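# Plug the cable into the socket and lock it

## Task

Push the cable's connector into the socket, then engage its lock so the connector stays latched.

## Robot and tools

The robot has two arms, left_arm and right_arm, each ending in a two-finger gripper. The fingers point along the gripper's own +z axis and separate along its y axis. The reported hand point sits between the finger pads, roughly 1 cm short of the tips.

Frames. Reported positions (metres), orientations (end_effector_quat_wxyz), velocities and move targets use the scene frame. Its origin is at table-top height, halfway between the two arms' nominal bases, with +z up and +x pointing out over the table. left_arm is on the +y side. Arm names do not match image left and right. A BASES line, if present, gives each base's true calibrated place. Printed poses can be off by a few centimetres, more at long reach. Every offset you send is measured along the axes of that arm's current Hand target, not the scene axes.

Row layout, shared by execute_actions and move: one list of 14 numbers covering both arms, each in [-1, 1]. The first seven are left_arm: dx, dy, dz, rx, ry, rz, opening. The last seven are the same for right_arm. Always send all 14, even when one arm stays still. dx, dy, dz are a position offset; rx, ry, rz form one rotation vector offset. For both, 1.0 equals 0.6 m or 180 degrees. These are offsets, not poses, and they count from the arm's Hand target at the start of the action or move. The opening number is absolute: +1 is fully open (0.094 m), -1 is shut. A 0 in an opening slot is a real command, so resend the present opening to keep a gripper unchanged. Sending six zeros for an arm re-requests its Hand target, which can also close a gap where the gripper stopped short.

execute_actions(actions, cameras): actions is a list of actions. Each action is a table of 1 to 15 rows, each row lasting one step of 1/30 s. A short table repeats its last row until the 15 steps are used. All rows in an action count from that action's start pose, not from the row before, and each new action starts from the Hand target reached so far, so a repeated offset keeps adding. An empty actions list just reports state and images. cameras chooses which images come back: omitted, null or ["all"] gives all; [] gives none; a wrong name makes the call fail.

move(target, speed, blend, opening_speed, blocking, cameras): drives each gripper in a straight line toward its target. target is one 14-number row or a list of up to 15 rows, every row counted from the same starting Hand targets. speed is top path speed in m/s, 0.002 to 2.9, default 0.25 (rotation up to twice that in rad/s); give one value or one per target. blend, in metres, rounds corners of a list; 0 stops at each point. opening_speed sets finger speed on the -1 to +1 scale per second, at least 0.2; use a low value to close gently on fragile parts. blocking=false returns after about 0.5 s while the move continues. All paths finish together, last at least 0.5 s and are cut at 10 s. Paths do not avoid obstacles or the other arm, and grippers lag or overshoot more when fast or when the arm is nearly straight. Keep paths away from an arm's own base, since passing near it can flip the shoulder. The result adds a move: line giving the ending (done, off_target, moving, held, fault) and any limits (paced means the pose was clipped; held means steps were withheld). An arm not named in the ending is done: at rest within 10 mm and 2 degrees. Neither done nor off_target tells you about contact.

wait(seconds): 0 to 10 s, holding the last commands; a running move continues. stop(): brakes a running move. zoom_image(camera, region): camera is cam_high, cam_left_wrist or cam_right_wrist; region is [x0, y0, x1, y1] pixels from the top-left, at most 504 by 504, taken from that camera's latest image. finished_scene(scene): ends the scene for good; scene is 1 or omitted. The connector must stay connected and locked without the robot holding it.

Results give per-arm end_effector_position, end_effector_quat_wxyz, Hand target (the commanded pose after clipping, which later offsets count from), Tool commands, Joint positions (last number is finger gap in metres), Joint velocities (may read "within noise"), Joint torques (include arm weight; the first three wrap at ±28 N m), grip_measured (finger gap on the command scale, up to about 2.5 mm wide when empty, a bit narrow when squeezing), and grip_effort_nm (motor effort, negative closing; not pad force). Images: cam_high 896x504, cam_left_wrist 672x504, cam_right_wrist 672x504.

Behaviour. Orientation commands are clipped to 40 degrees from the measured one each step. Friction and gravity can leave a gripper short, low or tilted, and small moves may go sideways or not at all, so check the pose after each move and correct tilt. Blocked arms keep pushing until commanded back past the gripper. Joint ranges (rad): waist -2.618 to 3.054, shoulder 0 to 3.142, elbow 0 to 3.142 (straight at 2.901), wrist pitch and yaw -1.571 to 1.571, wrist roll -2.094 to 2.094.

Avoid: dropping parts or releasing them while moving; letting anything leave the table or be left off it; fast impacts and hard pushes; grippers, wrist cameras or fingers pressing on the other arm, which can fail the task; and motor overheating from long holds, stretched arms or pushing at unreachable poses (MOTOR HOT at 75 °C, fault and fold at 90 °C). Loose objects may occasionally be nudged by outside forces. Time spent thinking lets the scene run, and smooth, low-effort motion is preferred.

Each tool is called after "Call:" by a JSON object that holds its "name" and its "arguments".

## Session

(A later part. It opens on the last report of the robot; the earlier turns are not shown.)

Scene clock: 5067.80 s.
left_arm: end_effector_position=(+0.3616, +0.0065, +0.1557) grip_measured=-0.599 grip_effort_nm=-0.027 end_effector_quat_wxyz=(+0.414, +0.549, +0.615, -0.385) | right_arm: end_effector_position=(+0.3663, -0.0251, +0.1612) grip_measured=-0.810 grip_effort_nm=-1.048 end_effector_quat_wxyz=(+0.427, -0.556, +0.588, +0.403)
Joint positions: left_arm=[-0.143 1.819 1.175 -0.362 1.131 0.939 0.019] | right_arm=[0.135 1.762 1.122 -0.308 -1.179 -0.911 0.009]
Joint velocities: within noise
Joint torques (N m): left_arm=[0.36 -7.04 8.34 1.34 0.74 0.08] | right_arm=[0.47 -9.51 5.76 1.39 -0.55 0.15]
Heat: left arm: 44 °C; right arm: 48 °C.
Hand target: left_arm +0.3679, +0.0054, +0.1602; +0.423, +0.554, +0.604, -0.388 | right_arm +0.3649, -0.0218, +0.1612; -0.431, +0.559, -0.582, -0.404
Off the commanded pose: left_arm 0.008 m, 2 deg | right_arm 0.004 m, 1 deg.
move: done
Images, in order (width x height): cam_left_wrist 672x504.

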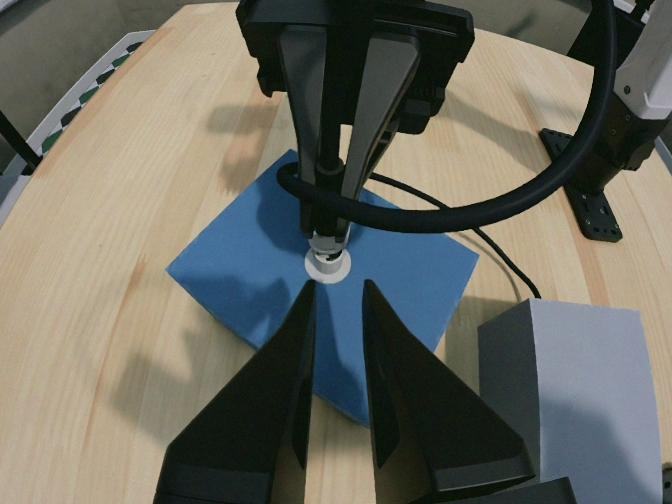

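Call:
{"name": "zoom_image", "arguments": {"camera": "cam_left_wrist", "region": [298, 205, 362, 265]}}

Scaled by 7.875 from the camera's 672x504 image, which has a finer 960x720 frame.

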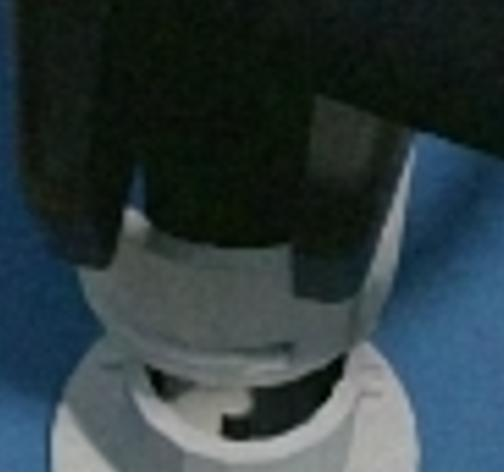

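Call:
{"name": "move", "arguments": {"target": [0,0,0,0,0,0,-0.6,0.01588,0.00018,0.00505,0,0,0,-0.95], "speed": 0.03, "cameras": ["cam_left_wrist"]}}

Scene clock: 5131.87 s.
left_arm: end_effector_position=(+0.3616, +0.0065, +0.1557) grip_measured=-0.599 grip_effort_nm=-0.032 end_effector_quat_wxyz=(+0.414, +0.549, +0.615, -0.385) | right_arm: end_effector_position=(+0.3655, -0.0248, +0.1546) grip_measured=-0.810 grip_effort_nm=-1.043 end_effector_quat_wxyz=(+0.429, -0.557, +0.585, +0.404)
Joint positions: left_arm=[-0.143 1.819 1.175 -0.362 1.131 0.939 0.019] | right_arm=[0.135 1.771 1.099 -0.268 -1.184 -0.909 0.009]
Joint velocities: within noise
Joint torques (N m): left_arm=[0.32 -7.02 8.34 1.34 0.73 0.09] | right_arm=[0.39 -8.84 5.5 1.41 -0.52 0.08]
Heat: left arm: 44 °C; right arm: 45 °C.
Hand target: left_arm +0.3679, +0.0054, +0.1602; +0.423, +0.554, +0.604, -0.388 | right_arm +0.3649, -0.0218, +0.1512; -0.431, +0.559, -0.582, -0.404
Off the commanded pose: left_arm 0.008 m, 2 deg | right_arm 0.004 m, 0 deg.
move: done
Images, in order (width x height): cam_left_wrist 672x504.

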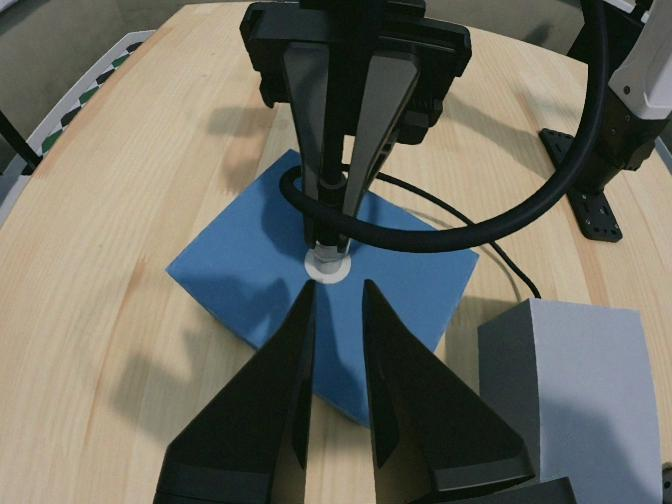

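Call:
{"name": "zoom_image", "arguments": {"camera": "cam_left_wrist", "region": [280, 190, 380, 290]}}

Scaled by 5.040 from the camera's 672x504 image, which has a finer 960x720 frame.

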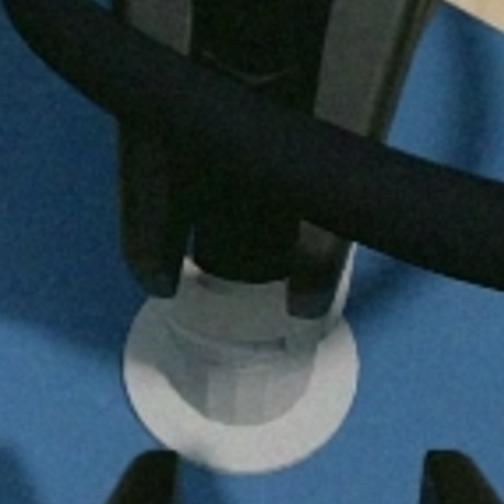

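Call:
{"name": "move", "arguments": {"target": [0,0,0,0,0,0,-0.6,0.00635,0.00007,0.00202,0,0,0,-0.95], "speed": 0.03, "cameras": ["cam_left_wrist"]}}

Call:
{"name": "zoom_image", "arguments": {"camera": "cam_left_wrist", "region": [280, 190, 380, 290]}}

Scene clock: 5143.70 s.
left_arm: end_effector_position=(+0.3616, +0.0065, +0.1556) grip_measured=-0.599 grip_effort_nm=-0.022 end_effector_quat_wxyz=(+0.414, +0.549, +0.615, -0.386) | right_arm: end_effector_position=(+0.3649, -0.0244, +0.1544) grip_measured=-0.810 grip_effort_nm=-1.043 end_effector_quat_wxyz=(+0.432, -0.558, +0.581, +0.405)
Joint positions: left_arm=[-0.143 1.819 1.175 -0.363 1.131 0.939 0.019] | right_arm=[0.135 1.771 1.092 -0.253 -1.191 -0.907 0.009]
Joint velocities: within noise
Joint torques (N m): left_arm=[0.29 -6.98 8.29 1.34 0.74 0.09] | right_arm=[0.5 -8.1 5.46 1.38 -0.45 0.07]
Heat: left arm: 45 °C; right arm: 46 °C.
Hand target: left_arm +0.3679, +0.0054, +0.1602; +0.423, +0.553, +0.604, -0.388 | right_arm +0.3649, -0.0218, +0.1473; -0.431, +0.559, -0.582, -0.404
Off the commanded pose: left_arm 0.008 m, 2 deg | right_arm 0.008 m, 0 deg.
move: done
Images, in order (width x height): cam_left_wrist 672x504.

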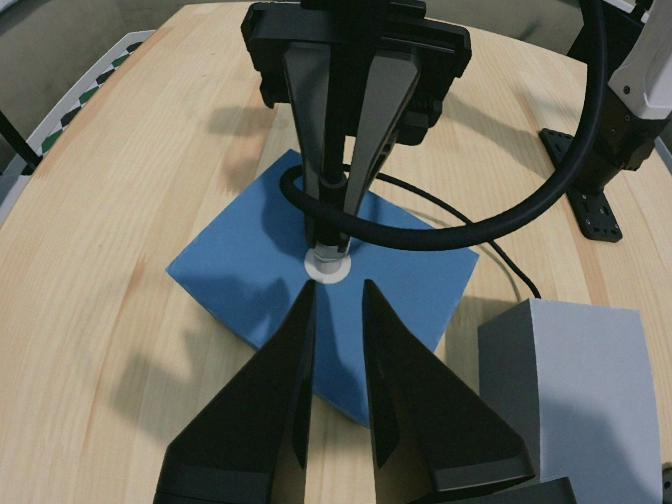

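Scaled by 5.040 from the camera's 672x504 image, which has a finer 960x720 frame.

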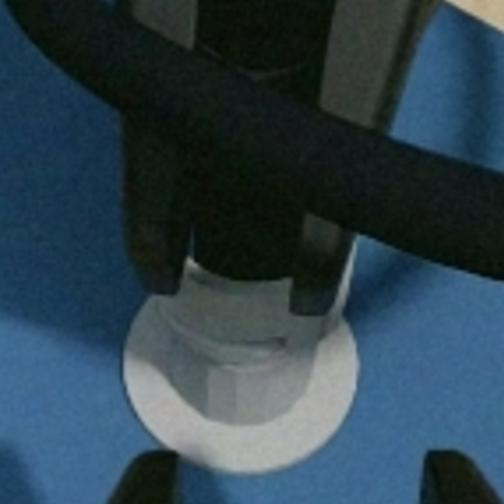

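Call:
{"name": "zoom_image", "arguments": {"camera": "cam_left_wrist", "region": [304, 236, 354, 286]}}

Scaled by 10.080 from the camera's 672x504 image, which has a finer 960x720 frame.

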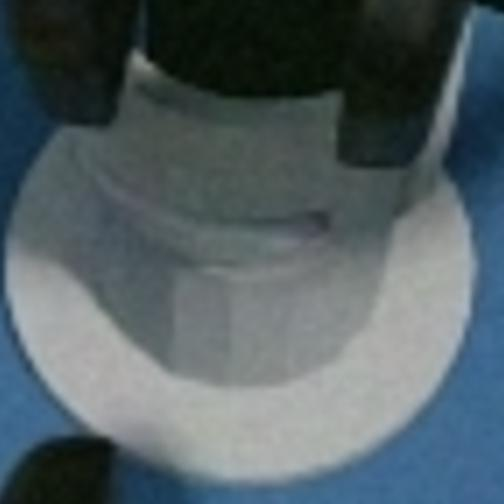

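Call:
{"name": "move", "arguments": {"target": [0.0325,-0.0070,-0.0136,-0.0274,-0.110,-0.0045,-0.6,0,0,0,0,0,0,-0.95], "speed": 0.08, "cameras": ["cam_left_wrist"]}}

Call:
{"name": "zoom_image", "arguments": {"camera": "cam_left_wrist", "region": [280, 190, 380, 290]}}

Scene clock: 5190.77 s.
left_arm: end_effector_position=(+0.3621, +0.0172, +0.1492) grip_measured=-0.599 grip_effort_nm=-0.022 end_effector_quat_wxyz=(+0.540, +0.458, +0.542, -0.454) | right_arm: end_effector_position=(+0.3649, -0.0244, +0.1545) grip_measured=-0.810 grip_effort_nm=-1.043 end_effector_quat_wxyz=(+0.432, -0.557, +0.581, +0.406)
Joint positions: left_arm=[-0.09 1.997 0.761 1.216 1.3 0.022 0.019] | right_arm=[0.135 1.771 1.091 -0.252 -1.191 -0.907 0.009]
Joint velocities: within noise
Joint torques (N m): left_arm=[0.51 -7.04 4.01 1.98 0.08 -0.09] | right_arm=[0.47 -8.16 5.44 1.37 -0.45 0.1]
Heat: left arm: 45 °C; right arm: 45 °C.
Hand target: left_arm +0.3625, +0.0193, +0.1446; +0.541, +0.456, +0.542, -0.454 | right_arm +0.3649, -0.0218, +0.1473; -0.431, +0.559, -0.582, -0.404
Off the commanded pose: left_arm 0.005 m, 0 deg | right_arm 0.008 m, 0 deg.
move: done
Images, in order (width x height): cam_left_wrist 672x504.

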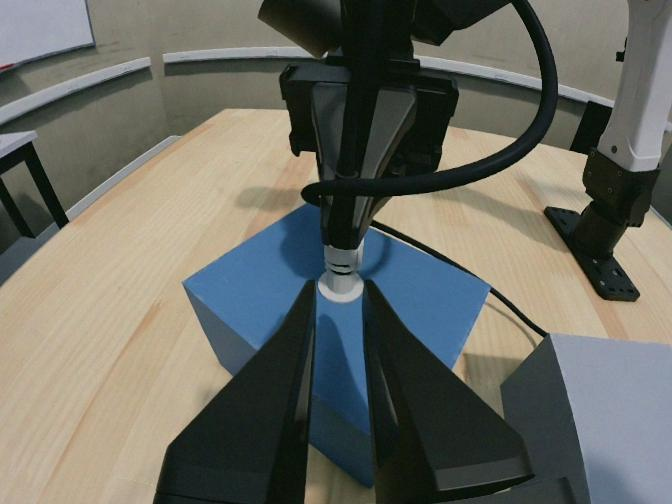

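Scaled by 5.040 from the camera's 672x504 image, which has a finer 960x720 frame.

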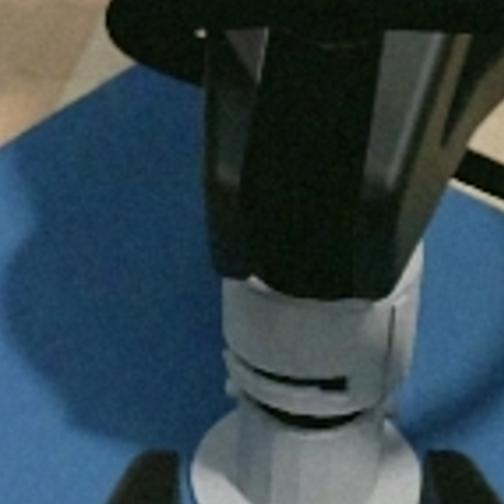

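Call:
{"name": "zoom_image", "arguments": {"camera": "cam_left_wrist", "region": [315, 240, 371, 305]}}

Scaled by 7.754 from the camera's 672x504 image, which has a finer 960x720 frame.

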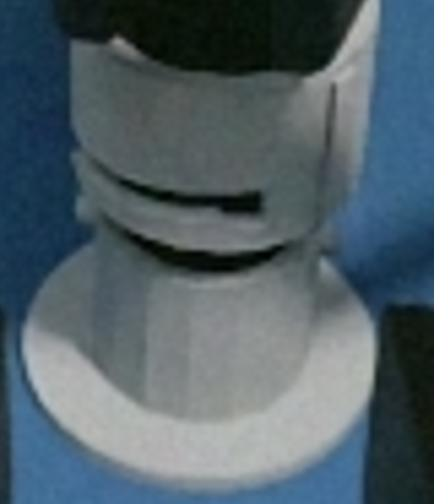

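Call:
{"name": "zoom_image", "arguments": {"camera": "cam_left_wrist", "region": [322, 252, 362, 282]}}

Scaled by 12.600 from the camera's 672x504 image, which has a finer 960x720 frame.

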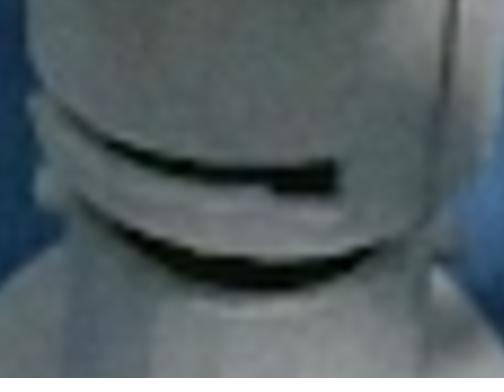

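Call:
{"name": "move", "arguments": {"target": [-0.0007,-0.0857,0.0337,-0.2778,0,0,-0.6,0,0,0,0,0,0,-0.95], "speed": 0.12, "cameras": ["cam_left_wrist"]}}

Call:
{"name": "zoom_image", "arguments": {"camera": "cam_left_wrist", "region": [270, 180, 390, 290]}}

Scene clock: 5361.67 s.
left_arm: end_effector_position=(+0.3159, -0.0104, +0.1277) grip_measured=-0.599 grip_effort_nm=-0.022 end_effector_quat_wxyz=(+0.664, +0.196, +0.699, -0.178) | right_arm: end_effector_position=(+0.3649, -0.0244, +0.1545) grip_measured=-0.810 grip_effort_nm=-1.043 end_effector_quat_wxyz=(+0.432, -0.557, +0.581, +0.406)
Joint positions: left_arm=[-0.68 1.777 0.278 1.443 -0.156 0.003 0.019] | right_arm=[0.135 1.771 1.091 -0.252 -1.191 -0.906 0.009]
Joint velocities: within noise
Joint torques (N m): left_arm=[-0.68 -8.4 3.36 2.65 -0.15 -0.08] | right_arm=[0.4 -8.14 5.48 1.42 -0.45 0.06]
Heat: left arm: 43 °C; right arm: 43 °C.
Hand target: left_arm +0.3154, -0.0094, +0.1450; +0.683, +0.184, +0.683, -0.182 | right_arm +0.3649, -0.0218, +0.1473; -0.431, +0.559, -0.582, -0.404
Off the commanded pose: left_arm 0.017 m, 3 deg | right_arm 0.008 m, 0 deg.
move: off_target (left_arm)
Images, in order (width x height): cam_left_wrist 672x504.

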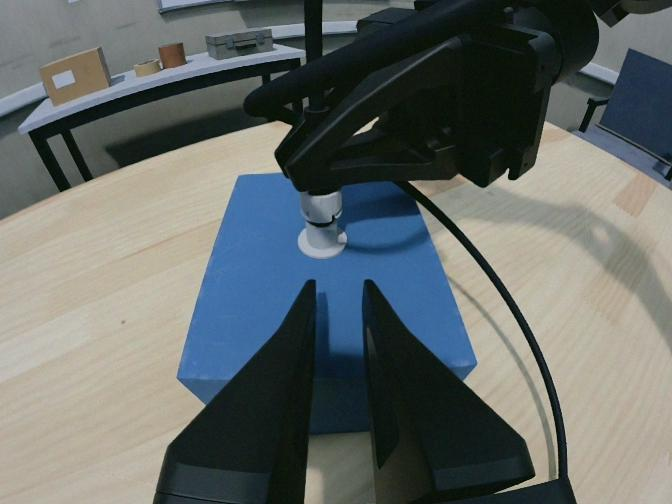

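Scaled by 4.200 from the camera's 672x504 image, which has a finer 960x720 frame.

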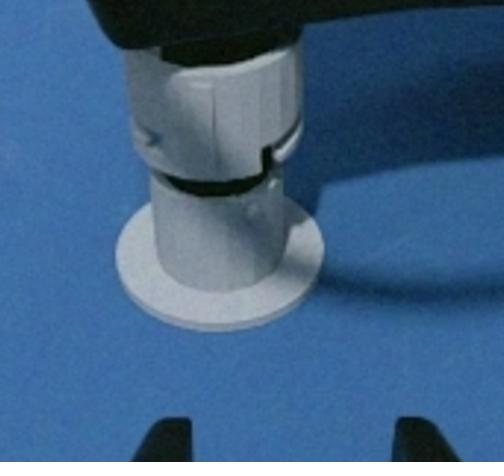

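Call:
{"name": "zoom_image", "arguments": {"camera": "cam_left_wrist", "region": [292, 185, 352, 260]}}

Scaled by 6.720 from the camera's 672x504 image, which has a finer 960x720 frame.

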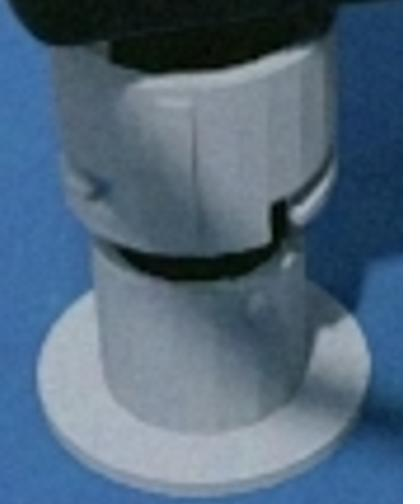

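Call:
{"name": "move", "arguments": {"target": [0,0,0,0,0,0,-0.6,0.00794,0.00009,0.00252,0,0,0,-0.95], "speed": 0.03, "cameras": ["cam_left_wrist"]}}

Call:
{"name": "zoom_image", "arguments": {"camera": "cam_left_wrist", "region": [292, 185, 352, 260]}}

Scene clock: 5396.70 s.
left_arm: end_effector_position=(+0.3160, -0.0102, +0.1280) grip_measured=-0.599 grip_effort_nm=-0.022 end_effector_quat_wxyz=(+0.664, +0.195, +0.699, -0.177) | right_arm: end_effector_position=(+0.3637, -0.0236, +0.1542) grip_measured=-0.810 grip_effort_nm=-1.038 end_effector_quat_wxyz=(-0.436, +0.558, -0.575, -0.410)
Joint positions: left_arm=[-0.68 1.777 0.278 1.445 -0.157 0.003 0.019] | right_arm=[0.135 1.774 1.083 -0.232 -1.207 -0.906 0.009]
Joint velocities: within noise
Joint torques (N m): left_arm=[-0.62 -8.38 3.41 2.64 -0.14 -0.08] | right_arm=[0.38 -7.77 4.94 1.35 -0.31 0.07]
Heat: left arm: 45 °C; right arm: 43 °C.
Hand target: left_arm +0.3154, -0.0094, +0.1450; +0.683, +0.184, +0.683, -0.182 | right_arm +0.3649, -0.0218, +0.1423; -0.431, +0.559, -0.582, -0.404
Off the commanded pose: left_arm 0.017 m, 3 deg | right_arm 0.012 m, 1 deg.
move: off_target (left_arm, right_arm)
Images, in order (width x height): cam_left_wrist 672x504.

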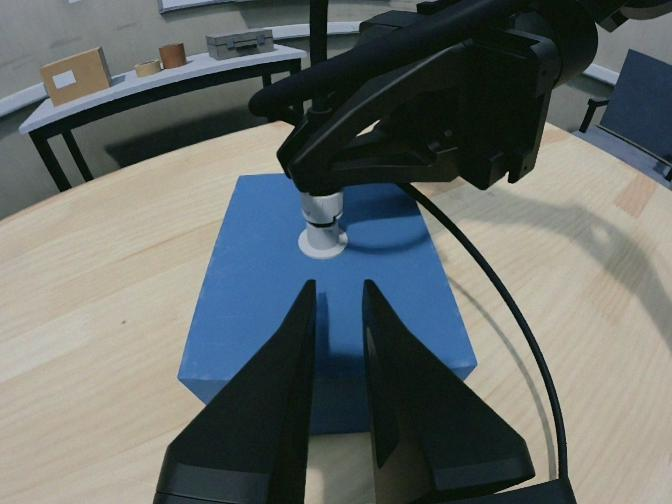

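Scaled by 6.720 from the camera's 672x504 image, which has a finer 960x720 frame.

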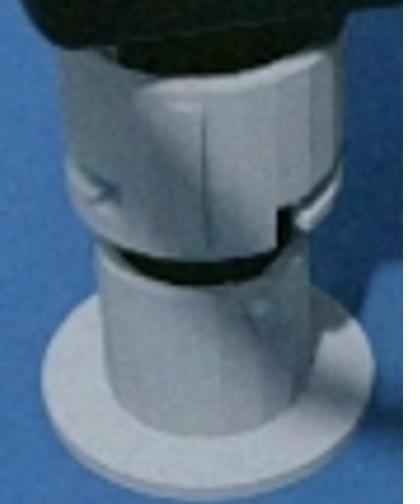

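Call:
{"name": "move", "arguments": {"target": [0,0,0,0,0,0,-0.6,-0.00635,-0.00107,-0.00197,0.02647,0.00031,0.00842,-0.95], "speed": 0.04, "cameras": ["cam_left_wrist"]}}

Call:
{"name": "zoom_image", "arguments": {"camera": "cam_left_wrist", "region": [292, 185, 352, 260]}}

Scene clock: 5473.97 s.
left_arm: end_effector_position=(+0.3161, -0.0102, +0.1282) grip_measured=-0.599 grip_effort_nm=-0.027 end_effector_quat_wxyz=(+0.665, +0.195, +0.699, -0.177) | right_arm: end_effector_position=(+0.3650, -0.0239, +0.1534) grip_measured=-0.810 grip_effort_nm=-1.048 end_effector_quat_wxyz=(+0.450, -0.533, +0.591, +0.406)
Joint positions: left_arm=[-0.68 1.777 0.278 1.445 -0.158 0.003 0.019] | right_arm=[0.139 1.736 0.986 -0.022 -1.179 -0.732 0.009]
Joint velocities: within noise
Joint torques (N m): left_arm=[-0.7 -8.4 3.41 2.64 -0.13 -0.08] | right_arm=[1.1 -10.18 4.78 1.49 0.07 0.03]
Heat: left arm: 48 °C; right arm: 43 °C.
Hand target: left_arm +0.3154, -0.0094, +0.1450; +0.683, +0.184, +0.683, -0.182 | right_arm +0.3656, -0.0219, +0.1463; +0.448, -0.533, +0.606, +0.385
Off the commanded pose: left_arm 0.017 m, 3 deg | right_arm 0.007 m, 3 deg.
move: off_target (left_arm, right_arm)
Images, in order (width x height): cam_left_wrist 672x504.

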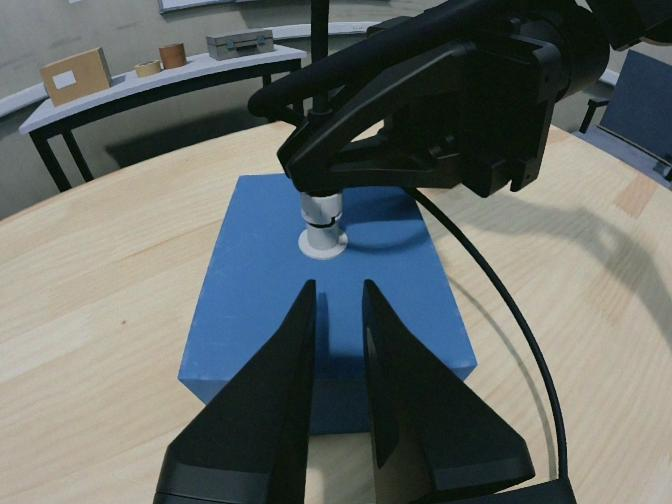

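Scaled by 6.720 from the camera's 672x504 image, which has a finer 960x720 frame.

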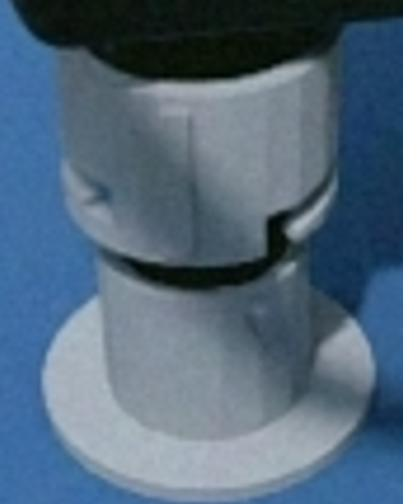

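Call:
{"name": "move", "arguments": {"target": [[0,0,0,0,0,0,-0.6,0.0032,0.0010,0.0009,-0.02648,-0.00031,-0.00841,-0.95],[0,0,0,0,0,0,-0.6,0.0032,0,0.0010,0,0,0,-0.95],[0,0,0,0,0,0,-0.6,0.0048,0.0010,0.0014,-0.02648,-0.00031,-0.00841,-0.95],[0,0,0,0,0,0,-0.6,0.0048,0.0005,0.0015,-0.01324,-0.00015,-0.0042,-0.95]], "speed": 0.06, "cameras": ["cam_left_wrist"]}}

Call:
{"name": "zoom_image", "arguments": {"camera": "cam_left_wrist", "region": [292, 185, 352, 260]}}

Scene clock: 5509.93 s.
left_arm: end_effector_position=(+0.3161, -0.0102, +0.1282) grip_measured=-0.599 grip_effort_nm=-0.022 end_effector_quat_wxyz=(+0.665, +0.195, +0.699, -0.177) | right_arm: end_effector_position=(+0.3643, -0.0230, +0.1535) grip_measured=-0.810 grip_effort_nm=-1.043 end_effector_quat_wxyz=(+0.443, -0.546, +0.581, +0.411)
Joint positions: left_arm=[-0.68 1.777 0.278 1.445 -0.158 0.003 0.019] | right_arm=[0.138 1.759 1.035 -0.122 -1.201 -0.818 0.009]
Joint velocities: within noise
Joint torques (N m): left_arm=[-0.65 -8.43 3.38 2.63 -0.15 -0.09] | right_arm=[0.65 -9.24 4.48 1.41 -0.08 0.09]
Heat: left arm: 49 °C; right arm: 45 °C.
Hand target: left_arm +0.3154, -0.0094, +0.1449; +0.683, +0.184, +0.683, -0.182 | right_arm +0.3653, -0.0218, +0.1432; -0.440, +0.546, -0.594, -0.394
Off the commanded pose: left_arm 0.017 m, 3 deg | right_arm 0.010 m, 2 deg.
move: off_target (left_arm)
Images, in order (width x height): cam_left_wrist 672x504.

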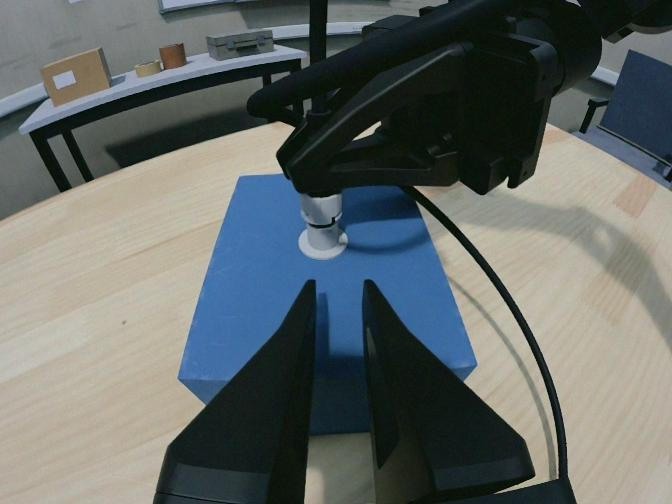

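Scaled by 6.720 from the camera's 672x504 image, which has a finer 960x720 frame.

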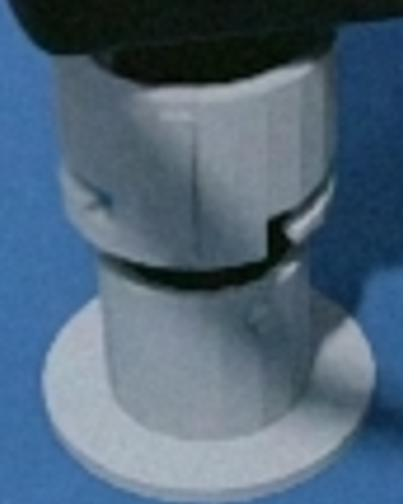

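Call:
{"name": "move", "arguments": {"target": [0,0,0,0,0,0,-0.6,0.0141,-0.00645,-0.0003,0,0,0,-0.95], "speed": 0.04, "cameras": ["cam_left_wrist"]}}

Call:
{"name": "zoom_image", "arguments": {"camera": "cam_left_wrist", "region": [292, 185, 352, 260]}}

Scene clock: 5561.13 s.
left_arm: end_effector_position=(+0.3161, -0.0102, +0.1283) grip_measured=-0.599 grip_effort_nm=-0.022 end_effector_quat_wxyz=(+0.665, +0.195, +0.699, -0.177) | right_arm: end_effector_position=(+0.3648, -0.0233, +0.1532) grip_measured=-0.810 grip_effort_nm=-1.043 end_effector_quat_wxyz=(+0.443, -0.545, +0.581, +0.411)
Joint positions: left_arm=[-0.68 1.777 0.278 1.446 -0.158 0.003 0.019] | right_arm=[0.137 1.761 1.035 -0.12 -1.202 -0.816 0.009]
Joint velocities: within noise
Joint torques (N m): left_arm=[-0.68 -8.4 3.41 2.63 -0.15 -0.09] | right_arm=[-0.2 -6.93 4.6 1.47 -0.1 -0.14]
Heat: left arm: 50 °C; right arm: 45 °C.
Hand target: left_arm +0.3154, -0.0094, +0.1450; +0.683, +0.184, +0.683, -0.182 | right_arm +0.3690, -0.0249, +0.1353; -0.440, +0.546, -0.594, -0.394
Off the commanded pose: left_arm 0.017 m, 3 deg | right_arm 0.018 m, 2 deg.
move: off_target (left_arm, right_arm)
Images, in order (width x height): cam_left_wrist 672x504.

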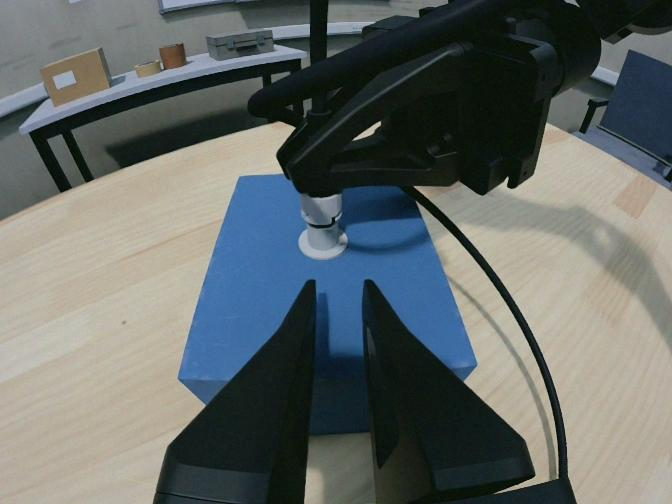

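Scaled by 6.720 from the camera's 672x504 image, which has a finer 960x720 frame.

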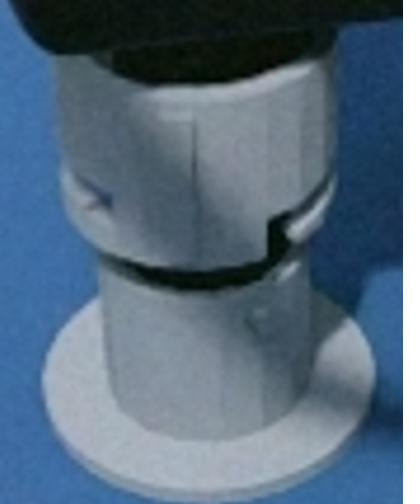

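Call:
{"name": "move", "arguments": {"target": [0.0007,0.0807,0.0441,0.2778,0,0,-0.6,0,0,0,0,0,0,-0.95], "speed": 0.12, "cameras": ["cam_left_wrist"]}}

Call:
{"name": "zoom_image", "arguments": {"camera": "cam_left_wrist", "region": [300, 210, 380, 300]}}

Scene clock: 5593.57 s.
left_arm: end_effector_position=(+0.3582, +0.0179, +0.1447) grip_measured=-0.599 grip_effort_nm=-0.022 end_effector_quat_wxyz=(+0.538, +0.451, +0.547, -0.456) | right_arm: end_effector_position=(+0.3648, -0.0233, +0.1533) grip_measured=-0.810 grip_effort_nm=-1.053 end_effector_quat_wxyz=(+0.443, -0.546, +0.580, +0.411)
Joint positions: left_arm=[-0.09 2.002 0.734 1.251 1.29 0.003 0.019] | right_arm=[0.137 1.761 1.035 -0.119 -1.202 -0.818 0.009]
Joint velocities: within noise
Joint torques (N m): left_arm=[0.55 -7.04 5.89 1.82 0.08 0.02] | right_arm=[-0.12 -6.9 4.53 1.47 -0.11 -0.1]
Heat: left arm: 50 °C; right arm: 41 °C.
Hand target: left_arm +0.3624, +0.0192, +0.1445; +0.541, +0.456, +0.542, -0.454 | right_arm +0.3690, -0.0249, +0.1353; -0.440, +0.546, -0.594, -0.394
Off the commanded pose: left_arm 0.005 m, 1 deg | right_arm 0.019 m, 2 deg.
move: off_target (right_arm)
Images, in order (width x height): cam_left_wrist 672x504.

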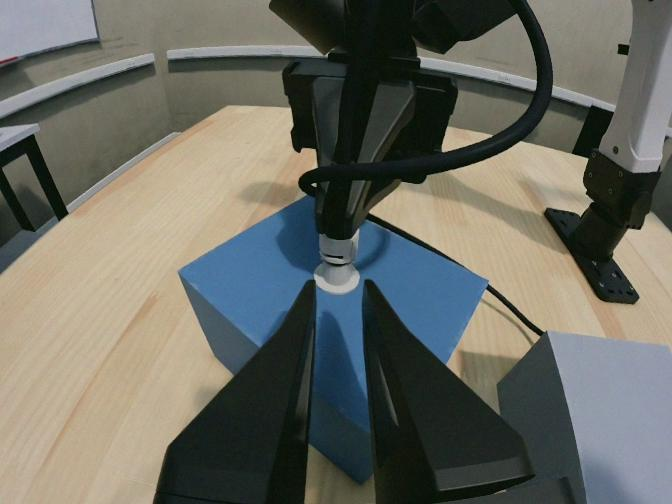

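Scaled by 5.600 from the camera's 672x504 image, which has a finer 960x720 frame.

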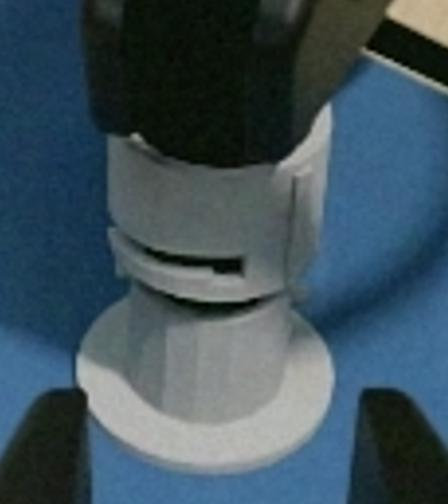

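Call:
{"name": "move", "arguments": {"target": [0,0,0,0,0,0,-0.6,-0.0047,-0.0017,-0.0017,0.04234,0,0.01351,-0.95], "speed": 0.05, "cameras": ["cam_left_wrist"]}}

Call:
{"name": "zoom_image", "arguments": {"camera": "cam_left_wrist", "region": [300, 210, 380, 300]}}

Scene clock: 5647.77 s.
left_arm: end_effector_position=(+0.3580, +0.0179, +0.1444) grip_measured=-0.599 grip_effort_nm=-0.022 end_effector_quat_wxyz=(+0.537, +0.450, +0.548, -0.457) | right_arm: end_effector_position=(+0.3648, -0.0248, +0.1533) grip_measured=-0.810 grip_effort_nm=-1.043 end_effector_quat_wxyz=(+0.473, -0.514, +0.599, +0.392)
Joint positions: left_arm=[-0.09 2.002 0.734 1.249 1.292 0.003 0.019] | right_arm=[0.144 1.698 0.885 0.188 -1.138 -0.596 0.009]
Joint velocities: within noise
Joint torques (N m): left_arm=[0.53 -7.09 5.94 1.84 0.14 0.02] | right_arm=[0.94 -8.96 4.41 1.4 0.43 0.1]
Heat: left arm: 48 °C; right arm: 40 °C.
Hand target: left_arm +0.3625, +0.0192, +0.1445; +0.541, +0.456, +0.542, -0.454 | right_arm +0.3700, -0.0252, +0.1384; +0.467, -0.503, +0.631, +0.363
Off the commanded pose: left_arm 0.005 m, 1 deg | right_arm 0.016 m, 5 deg.
move: off_target (right_arm)
Images, in order (width x height): cam_left_wrist 672x504.

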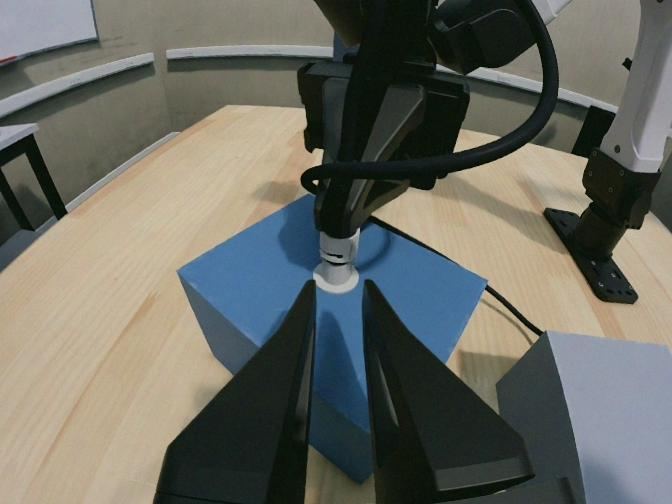

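Scaled by 5.600 from the camera's 672x504 image, which has a finer 960x720 frame.

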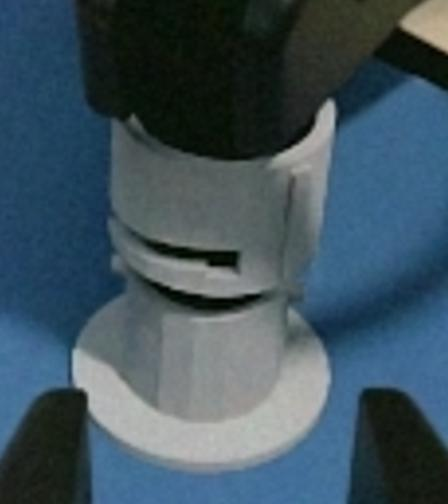

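Call:
{"name": "move", "arguments": {"target": [0,0,0,0,0,0,-0.6,-0.1542,0.0083,-0.0465,-0.0561,0,-0.0179,-0.95], "speed": 0.08, "cameras": ["cam_left_wrist"]}}

Call:
{"name": "zoom_image", "arguments": {"camera": "cam_left_wrist", "region": [280, 150, 400, 290]}}

Scene clock: 5682.53 s.
left_arm: end_effector_position=(+0.3579, +0.0178, +0.1443) grip_measured=-0.599 grip_effort_nm=-0.027 end_effector_quat_wxyz=(+0.537, +0.450, +0.548, -0.457) | right_arm: end_effector_position=(+0.3604, -0.0229, +0.2112) grip_measured=-0.811 grip_effort_nm=-1.043 end_effector_quat_wxyz=(+0.404, -0.547, +0.605, +0.413)
Joint positions: left_arm=[-0.09 2.002 0.734 1.248 1.292 0.003 0.019] | right_arm=[0.146 1.703 1.284 -0.575 -1.164 -0.894 0.009]
Joint velocities: within noise
Joint torques (N m): left_arm=[0.5 -7.05 5.9 1.85 0.14 0.02] | right_arm=[-0.53 -11.28 10.96 1.05 -0.7 -0.11]
Heat: left arm: 47 °C; right arm: 42 °C.
Hand target: left_arm +0.3624, +0.0192, +0.1445; +0.541, +0.456, +0.542, -0.454 | right_arm +0.3643, -0.0225, +0.2348; +0.430, -0.560, +0.582, +0.404
Off the commanded pose: left_arm 0.005 m, 1 deg | right_arm 0.024 m, 4 deg.
move: off_target (right_arm)
Images, in order (width x height): cam_left_wrist 672x504.

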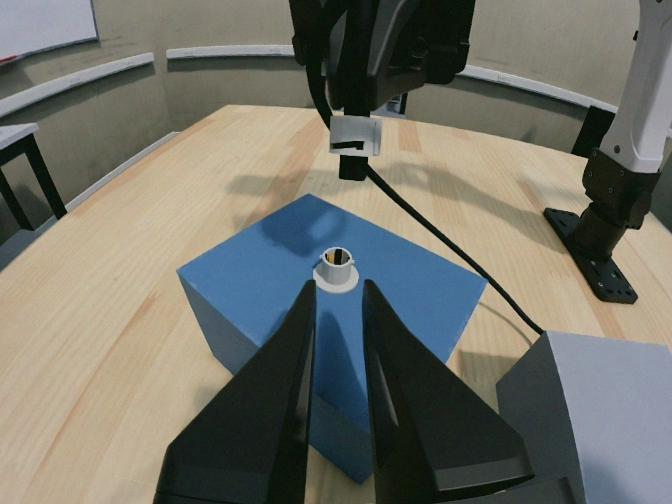

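Scaled by 3.600 from the camera's 672x504 image, which has a finer 960x720 frame.

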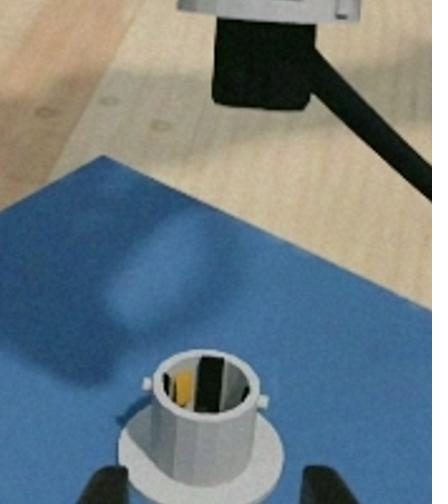

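Call:
{"name": "zoom_image", "arguments": {"camera": "cam_left_wrist", "region": [316, 242, 360, 278]}}

Call:
{"name": "zoom_image", "arguments": {"camera": "cam_left_wrist", "region": [322, 108, 392, 188]}}

Scaled by 11.455 from the camera's 672x504 image, which has a finer 960x720 frame.

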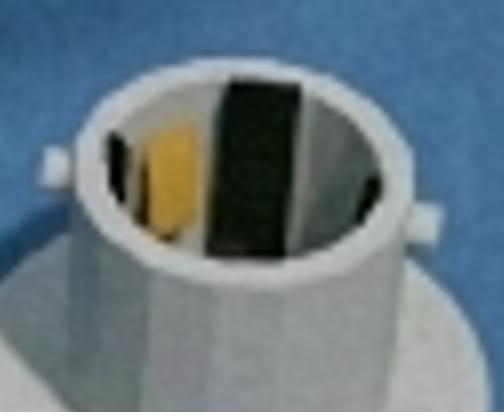

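Scaled by 6.300 from the camera's 672x504 image, which has a finer 960x720 frame.

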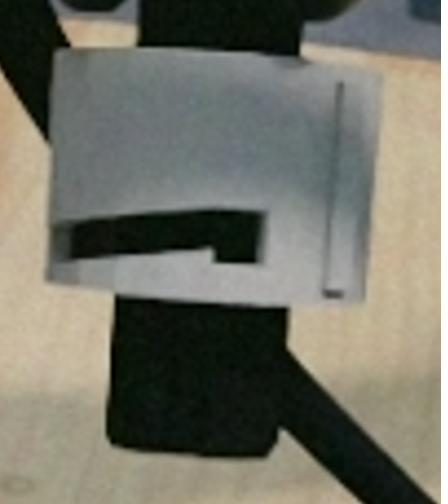

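Call:
{"name": "move", "arguments": {"target": [-0.0262,0.0050,0.0243,0.0274,0.110,0.0045,-0.6,0,0,0,0,0,0,-0.95], "speed": 0.08, "cameras": ["cam_left_wrist", "cam_high"]}}

Call:
{"name": "zoom_image", "arguments": {"camera": "cam_left_wrist", "region": [305, 232, 355, 272]}}

Scene clock: 5749.10 s.
left_arm: end_effector_position=(+0.3630, +0.0084, +0.1442) grip_measured=-0.599 grip_effort_nm=-0.032 end_effector_quat_wxyz=(+0.405, +0.538, +0.620, -0.401) | right_arm: end_effector_position=(+0.3601, -0.0229, +0.2112) grip_measured=-0.812 grip_effort_nm=-1.043 end_effector_quat_wxyz=(+0.404, -0.547, +0.605, +0.414)
Joint positions: left_arm=[-0.133 1.858 1.175 -0.359 1.155 0.937 0.019] | right_arm=[0.146 1.703 1.284 -0.577 -1.166 -0.895 0.009]
Joint velocities: within noise
Joint torques (N m): left_arm=[-0.7 -11.07 8.16 1.26 0.53 0.1] | right_arm=[-0.54 -11.15 11.12 1.07 -0.72 -0.1]
Heat: left arm: 45 °C; right arm: 47 °C.
Hand target: left_arm +0.3680, +0.0053, +0.1603; +0.423, +0.553, +0.604, -0.388 | right_arm +0.3643, -0.0225, +0.2348; +0.430, -0.560, +0.582, +0.404
Off the commanded pose: left_arm 0.017 m, 4 deg | right_arm 0.024 m, 4 deg.
move: off_target (left_arm, right_arm)
Images, in order (width x height): cam_high 896x504, cam_left_wrist 672x504.

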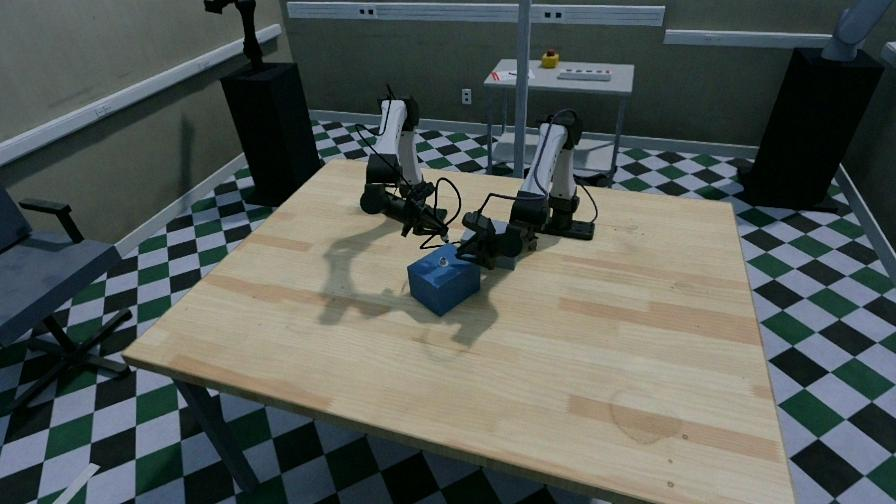

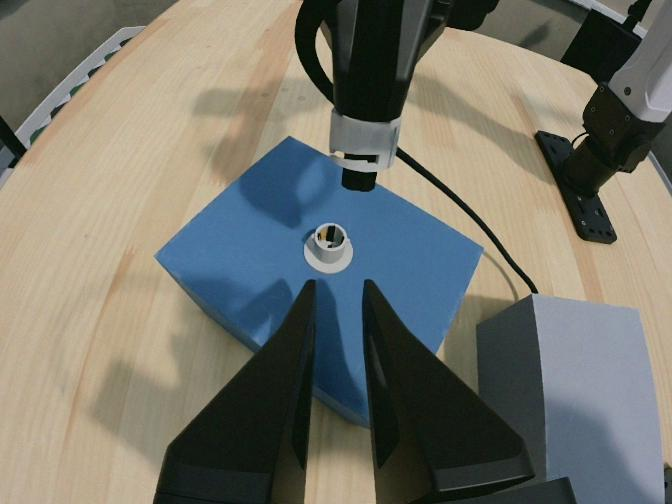

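Scaled by 10.080 from the camera's 672x504 image, which has a finer 960x720 frame.

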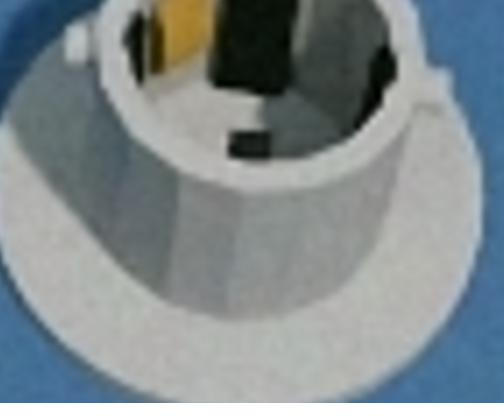

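Call:
{"name": "zoom_image", "arguments": {"camera": "cam_left_wrist", "region": [310, 216, 350, 256]}}

Scaled by 12.600 from the camera's 672x504 image, which has a finer 960x720 frame.

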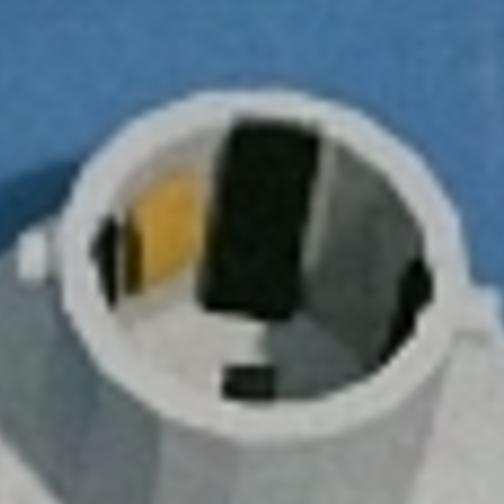

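Call:
{"name": "zoom_image", "arguments": {"camera": "cam_left_wrist", "region": [324, 100, 408, 200]}}

Call:
{"name": "zoom_image", "arguments": {"camera": "cam_left_wrist", "region": [336, 164, 382, 196]}}

Scaled by 5.040 from the camera's 672x504 image, which has a finer 960x720 frame.

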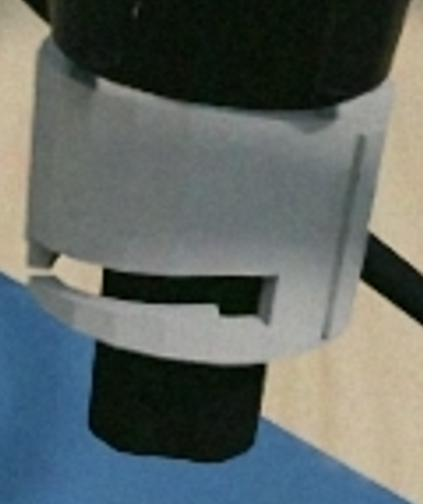

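Scaled by 10.957 from the camera's 672x504 image, which has a finer 960x720 frame.

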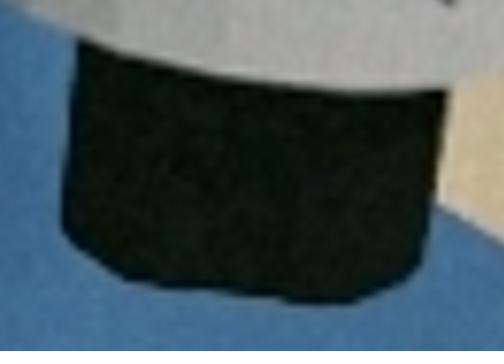

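Call:
{"name": "wait", "arguments": {"seconds": 0.1, "cameras": ["cam_right_wrist"]}}

Scene clock: 5843.33 s.
left_arm: end_effector_position=(+0.3629, +0.0085, +0.1440) grip_measured=-0.599 grip_effort_nm=-0.037 end_effector_quat_wxyz=(+0.405, +0.539, +0.620, -0.401) | right_arm: end_effector_position=(+0.3600, -0.0229, +0.2112) grip_measured=-0.812 grip_effort_nm=-1.053 end_effector_quat_wxyz=(+0.404, -0.548, +0.605, +0.414)
Joint positions: left_arm=[-0.133 1.858 1.175 -0.361 1.154 0.938 0.019] | right_arm=[0.146 1.703 1.284 -0.577 -1.166 -0.896 0.009]
Joint velocities: within noise
Joint torques (N m): left_arm=[-0.69 -11.14 8.1 1.27 0.53 0.09] | right_arm=[-0.65 -11.22 10.88 1.05 -0.69 -0.13]
Heat: left arm: 52 °C; right arm: 48 °C.
Hand target: left_arm +0.3679, +0.0053, +0.1603; +0.423, +0.553, +0.604, -0.388 | right_arm +0.3643, -0.0225, +0.2348; +0.430, -0.560, +0.582, +0.404
Tool commands: left_gripper/opening=-0.6 right_gripper/opening=-0.95
Off the commanded pose: left_arm 0.017 m, 4 deg | right_arm 0.024 m, 4 deg.
wait: 0.10 s; at rest from the start
Images, in order (width x height): cam_right_wrist 672x504.

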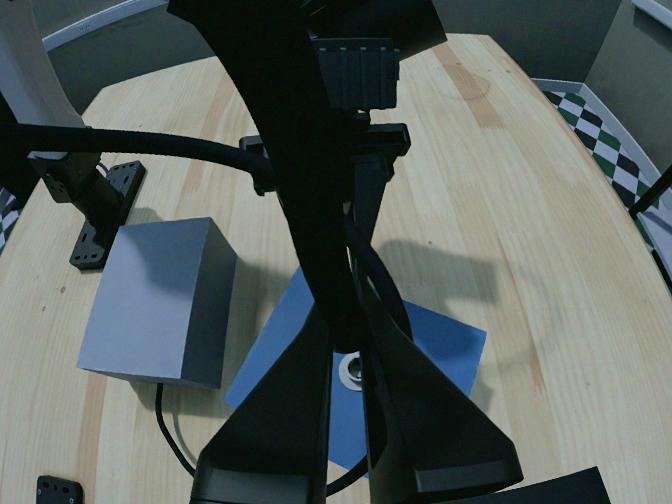

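Call:
{"name": "zoom_image", "arguments": {"camera": "cam_right_wrist", "region": [330, 340, 380, 400]}}

Scaled by 8.400 from the camera's 672x504 image, which has a finer 960x720 frame.

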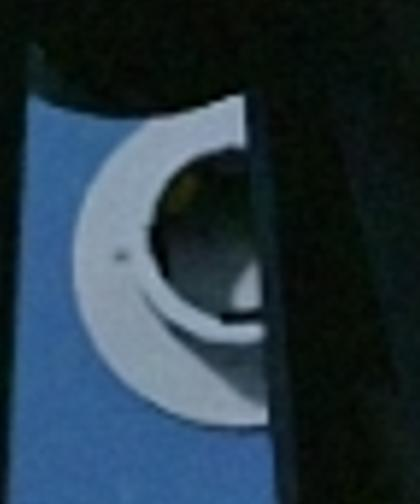

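Call:
{"name": "move", "arguments": {"target": [-0.0091,-0.0516,0.0262,-0.2872,0.0002,-0.1042,-0.6,0,0,0,0,0,0,-0.95], "speed": 0.1, "cameras": ["cam_left_wrist"]}}

Scene clock: 5886.03 s.
left_arm: end_effector_position=(+0.3383, -0.0136, +0.1447) grip_measured=-0.599 grip_effort_nm=-0.022 end_effector_quat_wxyz=(+0.534, +0.223, +0.803, -0.142) | right_arm: end_effector_position=(+0.3598, -0.0229, +0.2112) grip_measured=-0.812 grip_effort_nm=-1.043 end_effector_quat_wxyz=(+0.403, -0.547, +0.605, +0.414)
Joint positions: left_arm=[-0.629 1.43 0.582 0.448 -0.1 -0.032 0.019] | right_arm=[0.146 1.703 1.284 -0.579 -1.166 -0.896 0.009]
Joint velocities: within noise
Joint torques (N m): left_arm=[-0.72 -8.1 5.96 2.56 -0.1 -0.17] | right_arm=[-0.55 -11.25 10.99 1.07 -0.68 -0.11]
Heat: left arm: 52 °C; right arm: 48 °C.
Hand target: left_arm +0.3385, -0.0139, +0.1599; +0.554, +0.212, +0.791, -0.148 | right_arm +0.3643, -0.0225, +0.2348; +0.430, -0.560, +0.582, +0.404
Off the commanded pose: left_arm 0.015 m, 3 deg | right_arm 0.024 m, 4 deg.
move: off_target (left_arm, right_arm)
Images, in order (width x height): cam_left_wrist 672x504.

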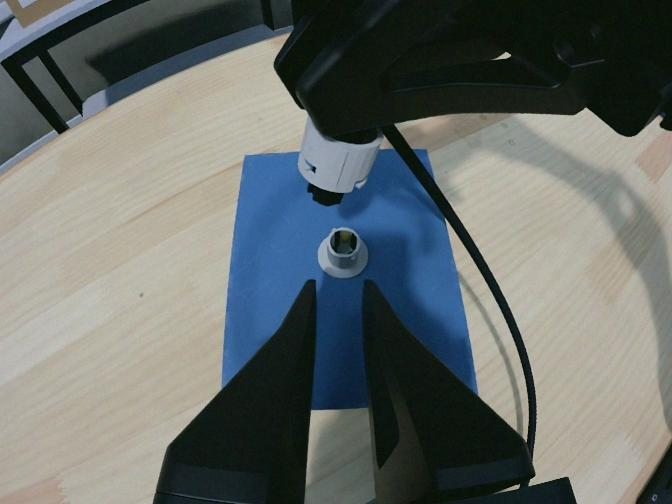

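Call:
{"name": "zoom_image", "arguments": {"camera": "cam_left_wrist", "region": [322, 222, 366, 266]}}

Call:
{"name": "zoom_image", "arguments": {"camera": "cam_left_wrist", "region": [290, 130, 390, 220]}}

Scaled by 11.455 from the camera's 672x504 image, which has a finer 960x720 frame.

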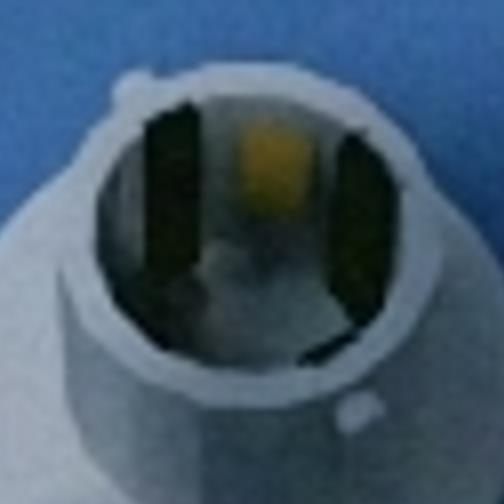

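Scaled by 5.040 from the camera's 672x504 image, which has a finer 960x720 frame.

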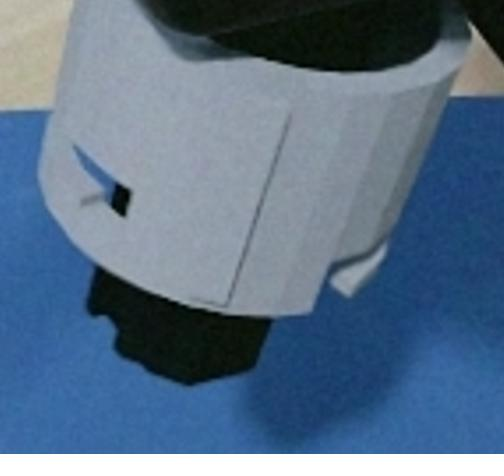

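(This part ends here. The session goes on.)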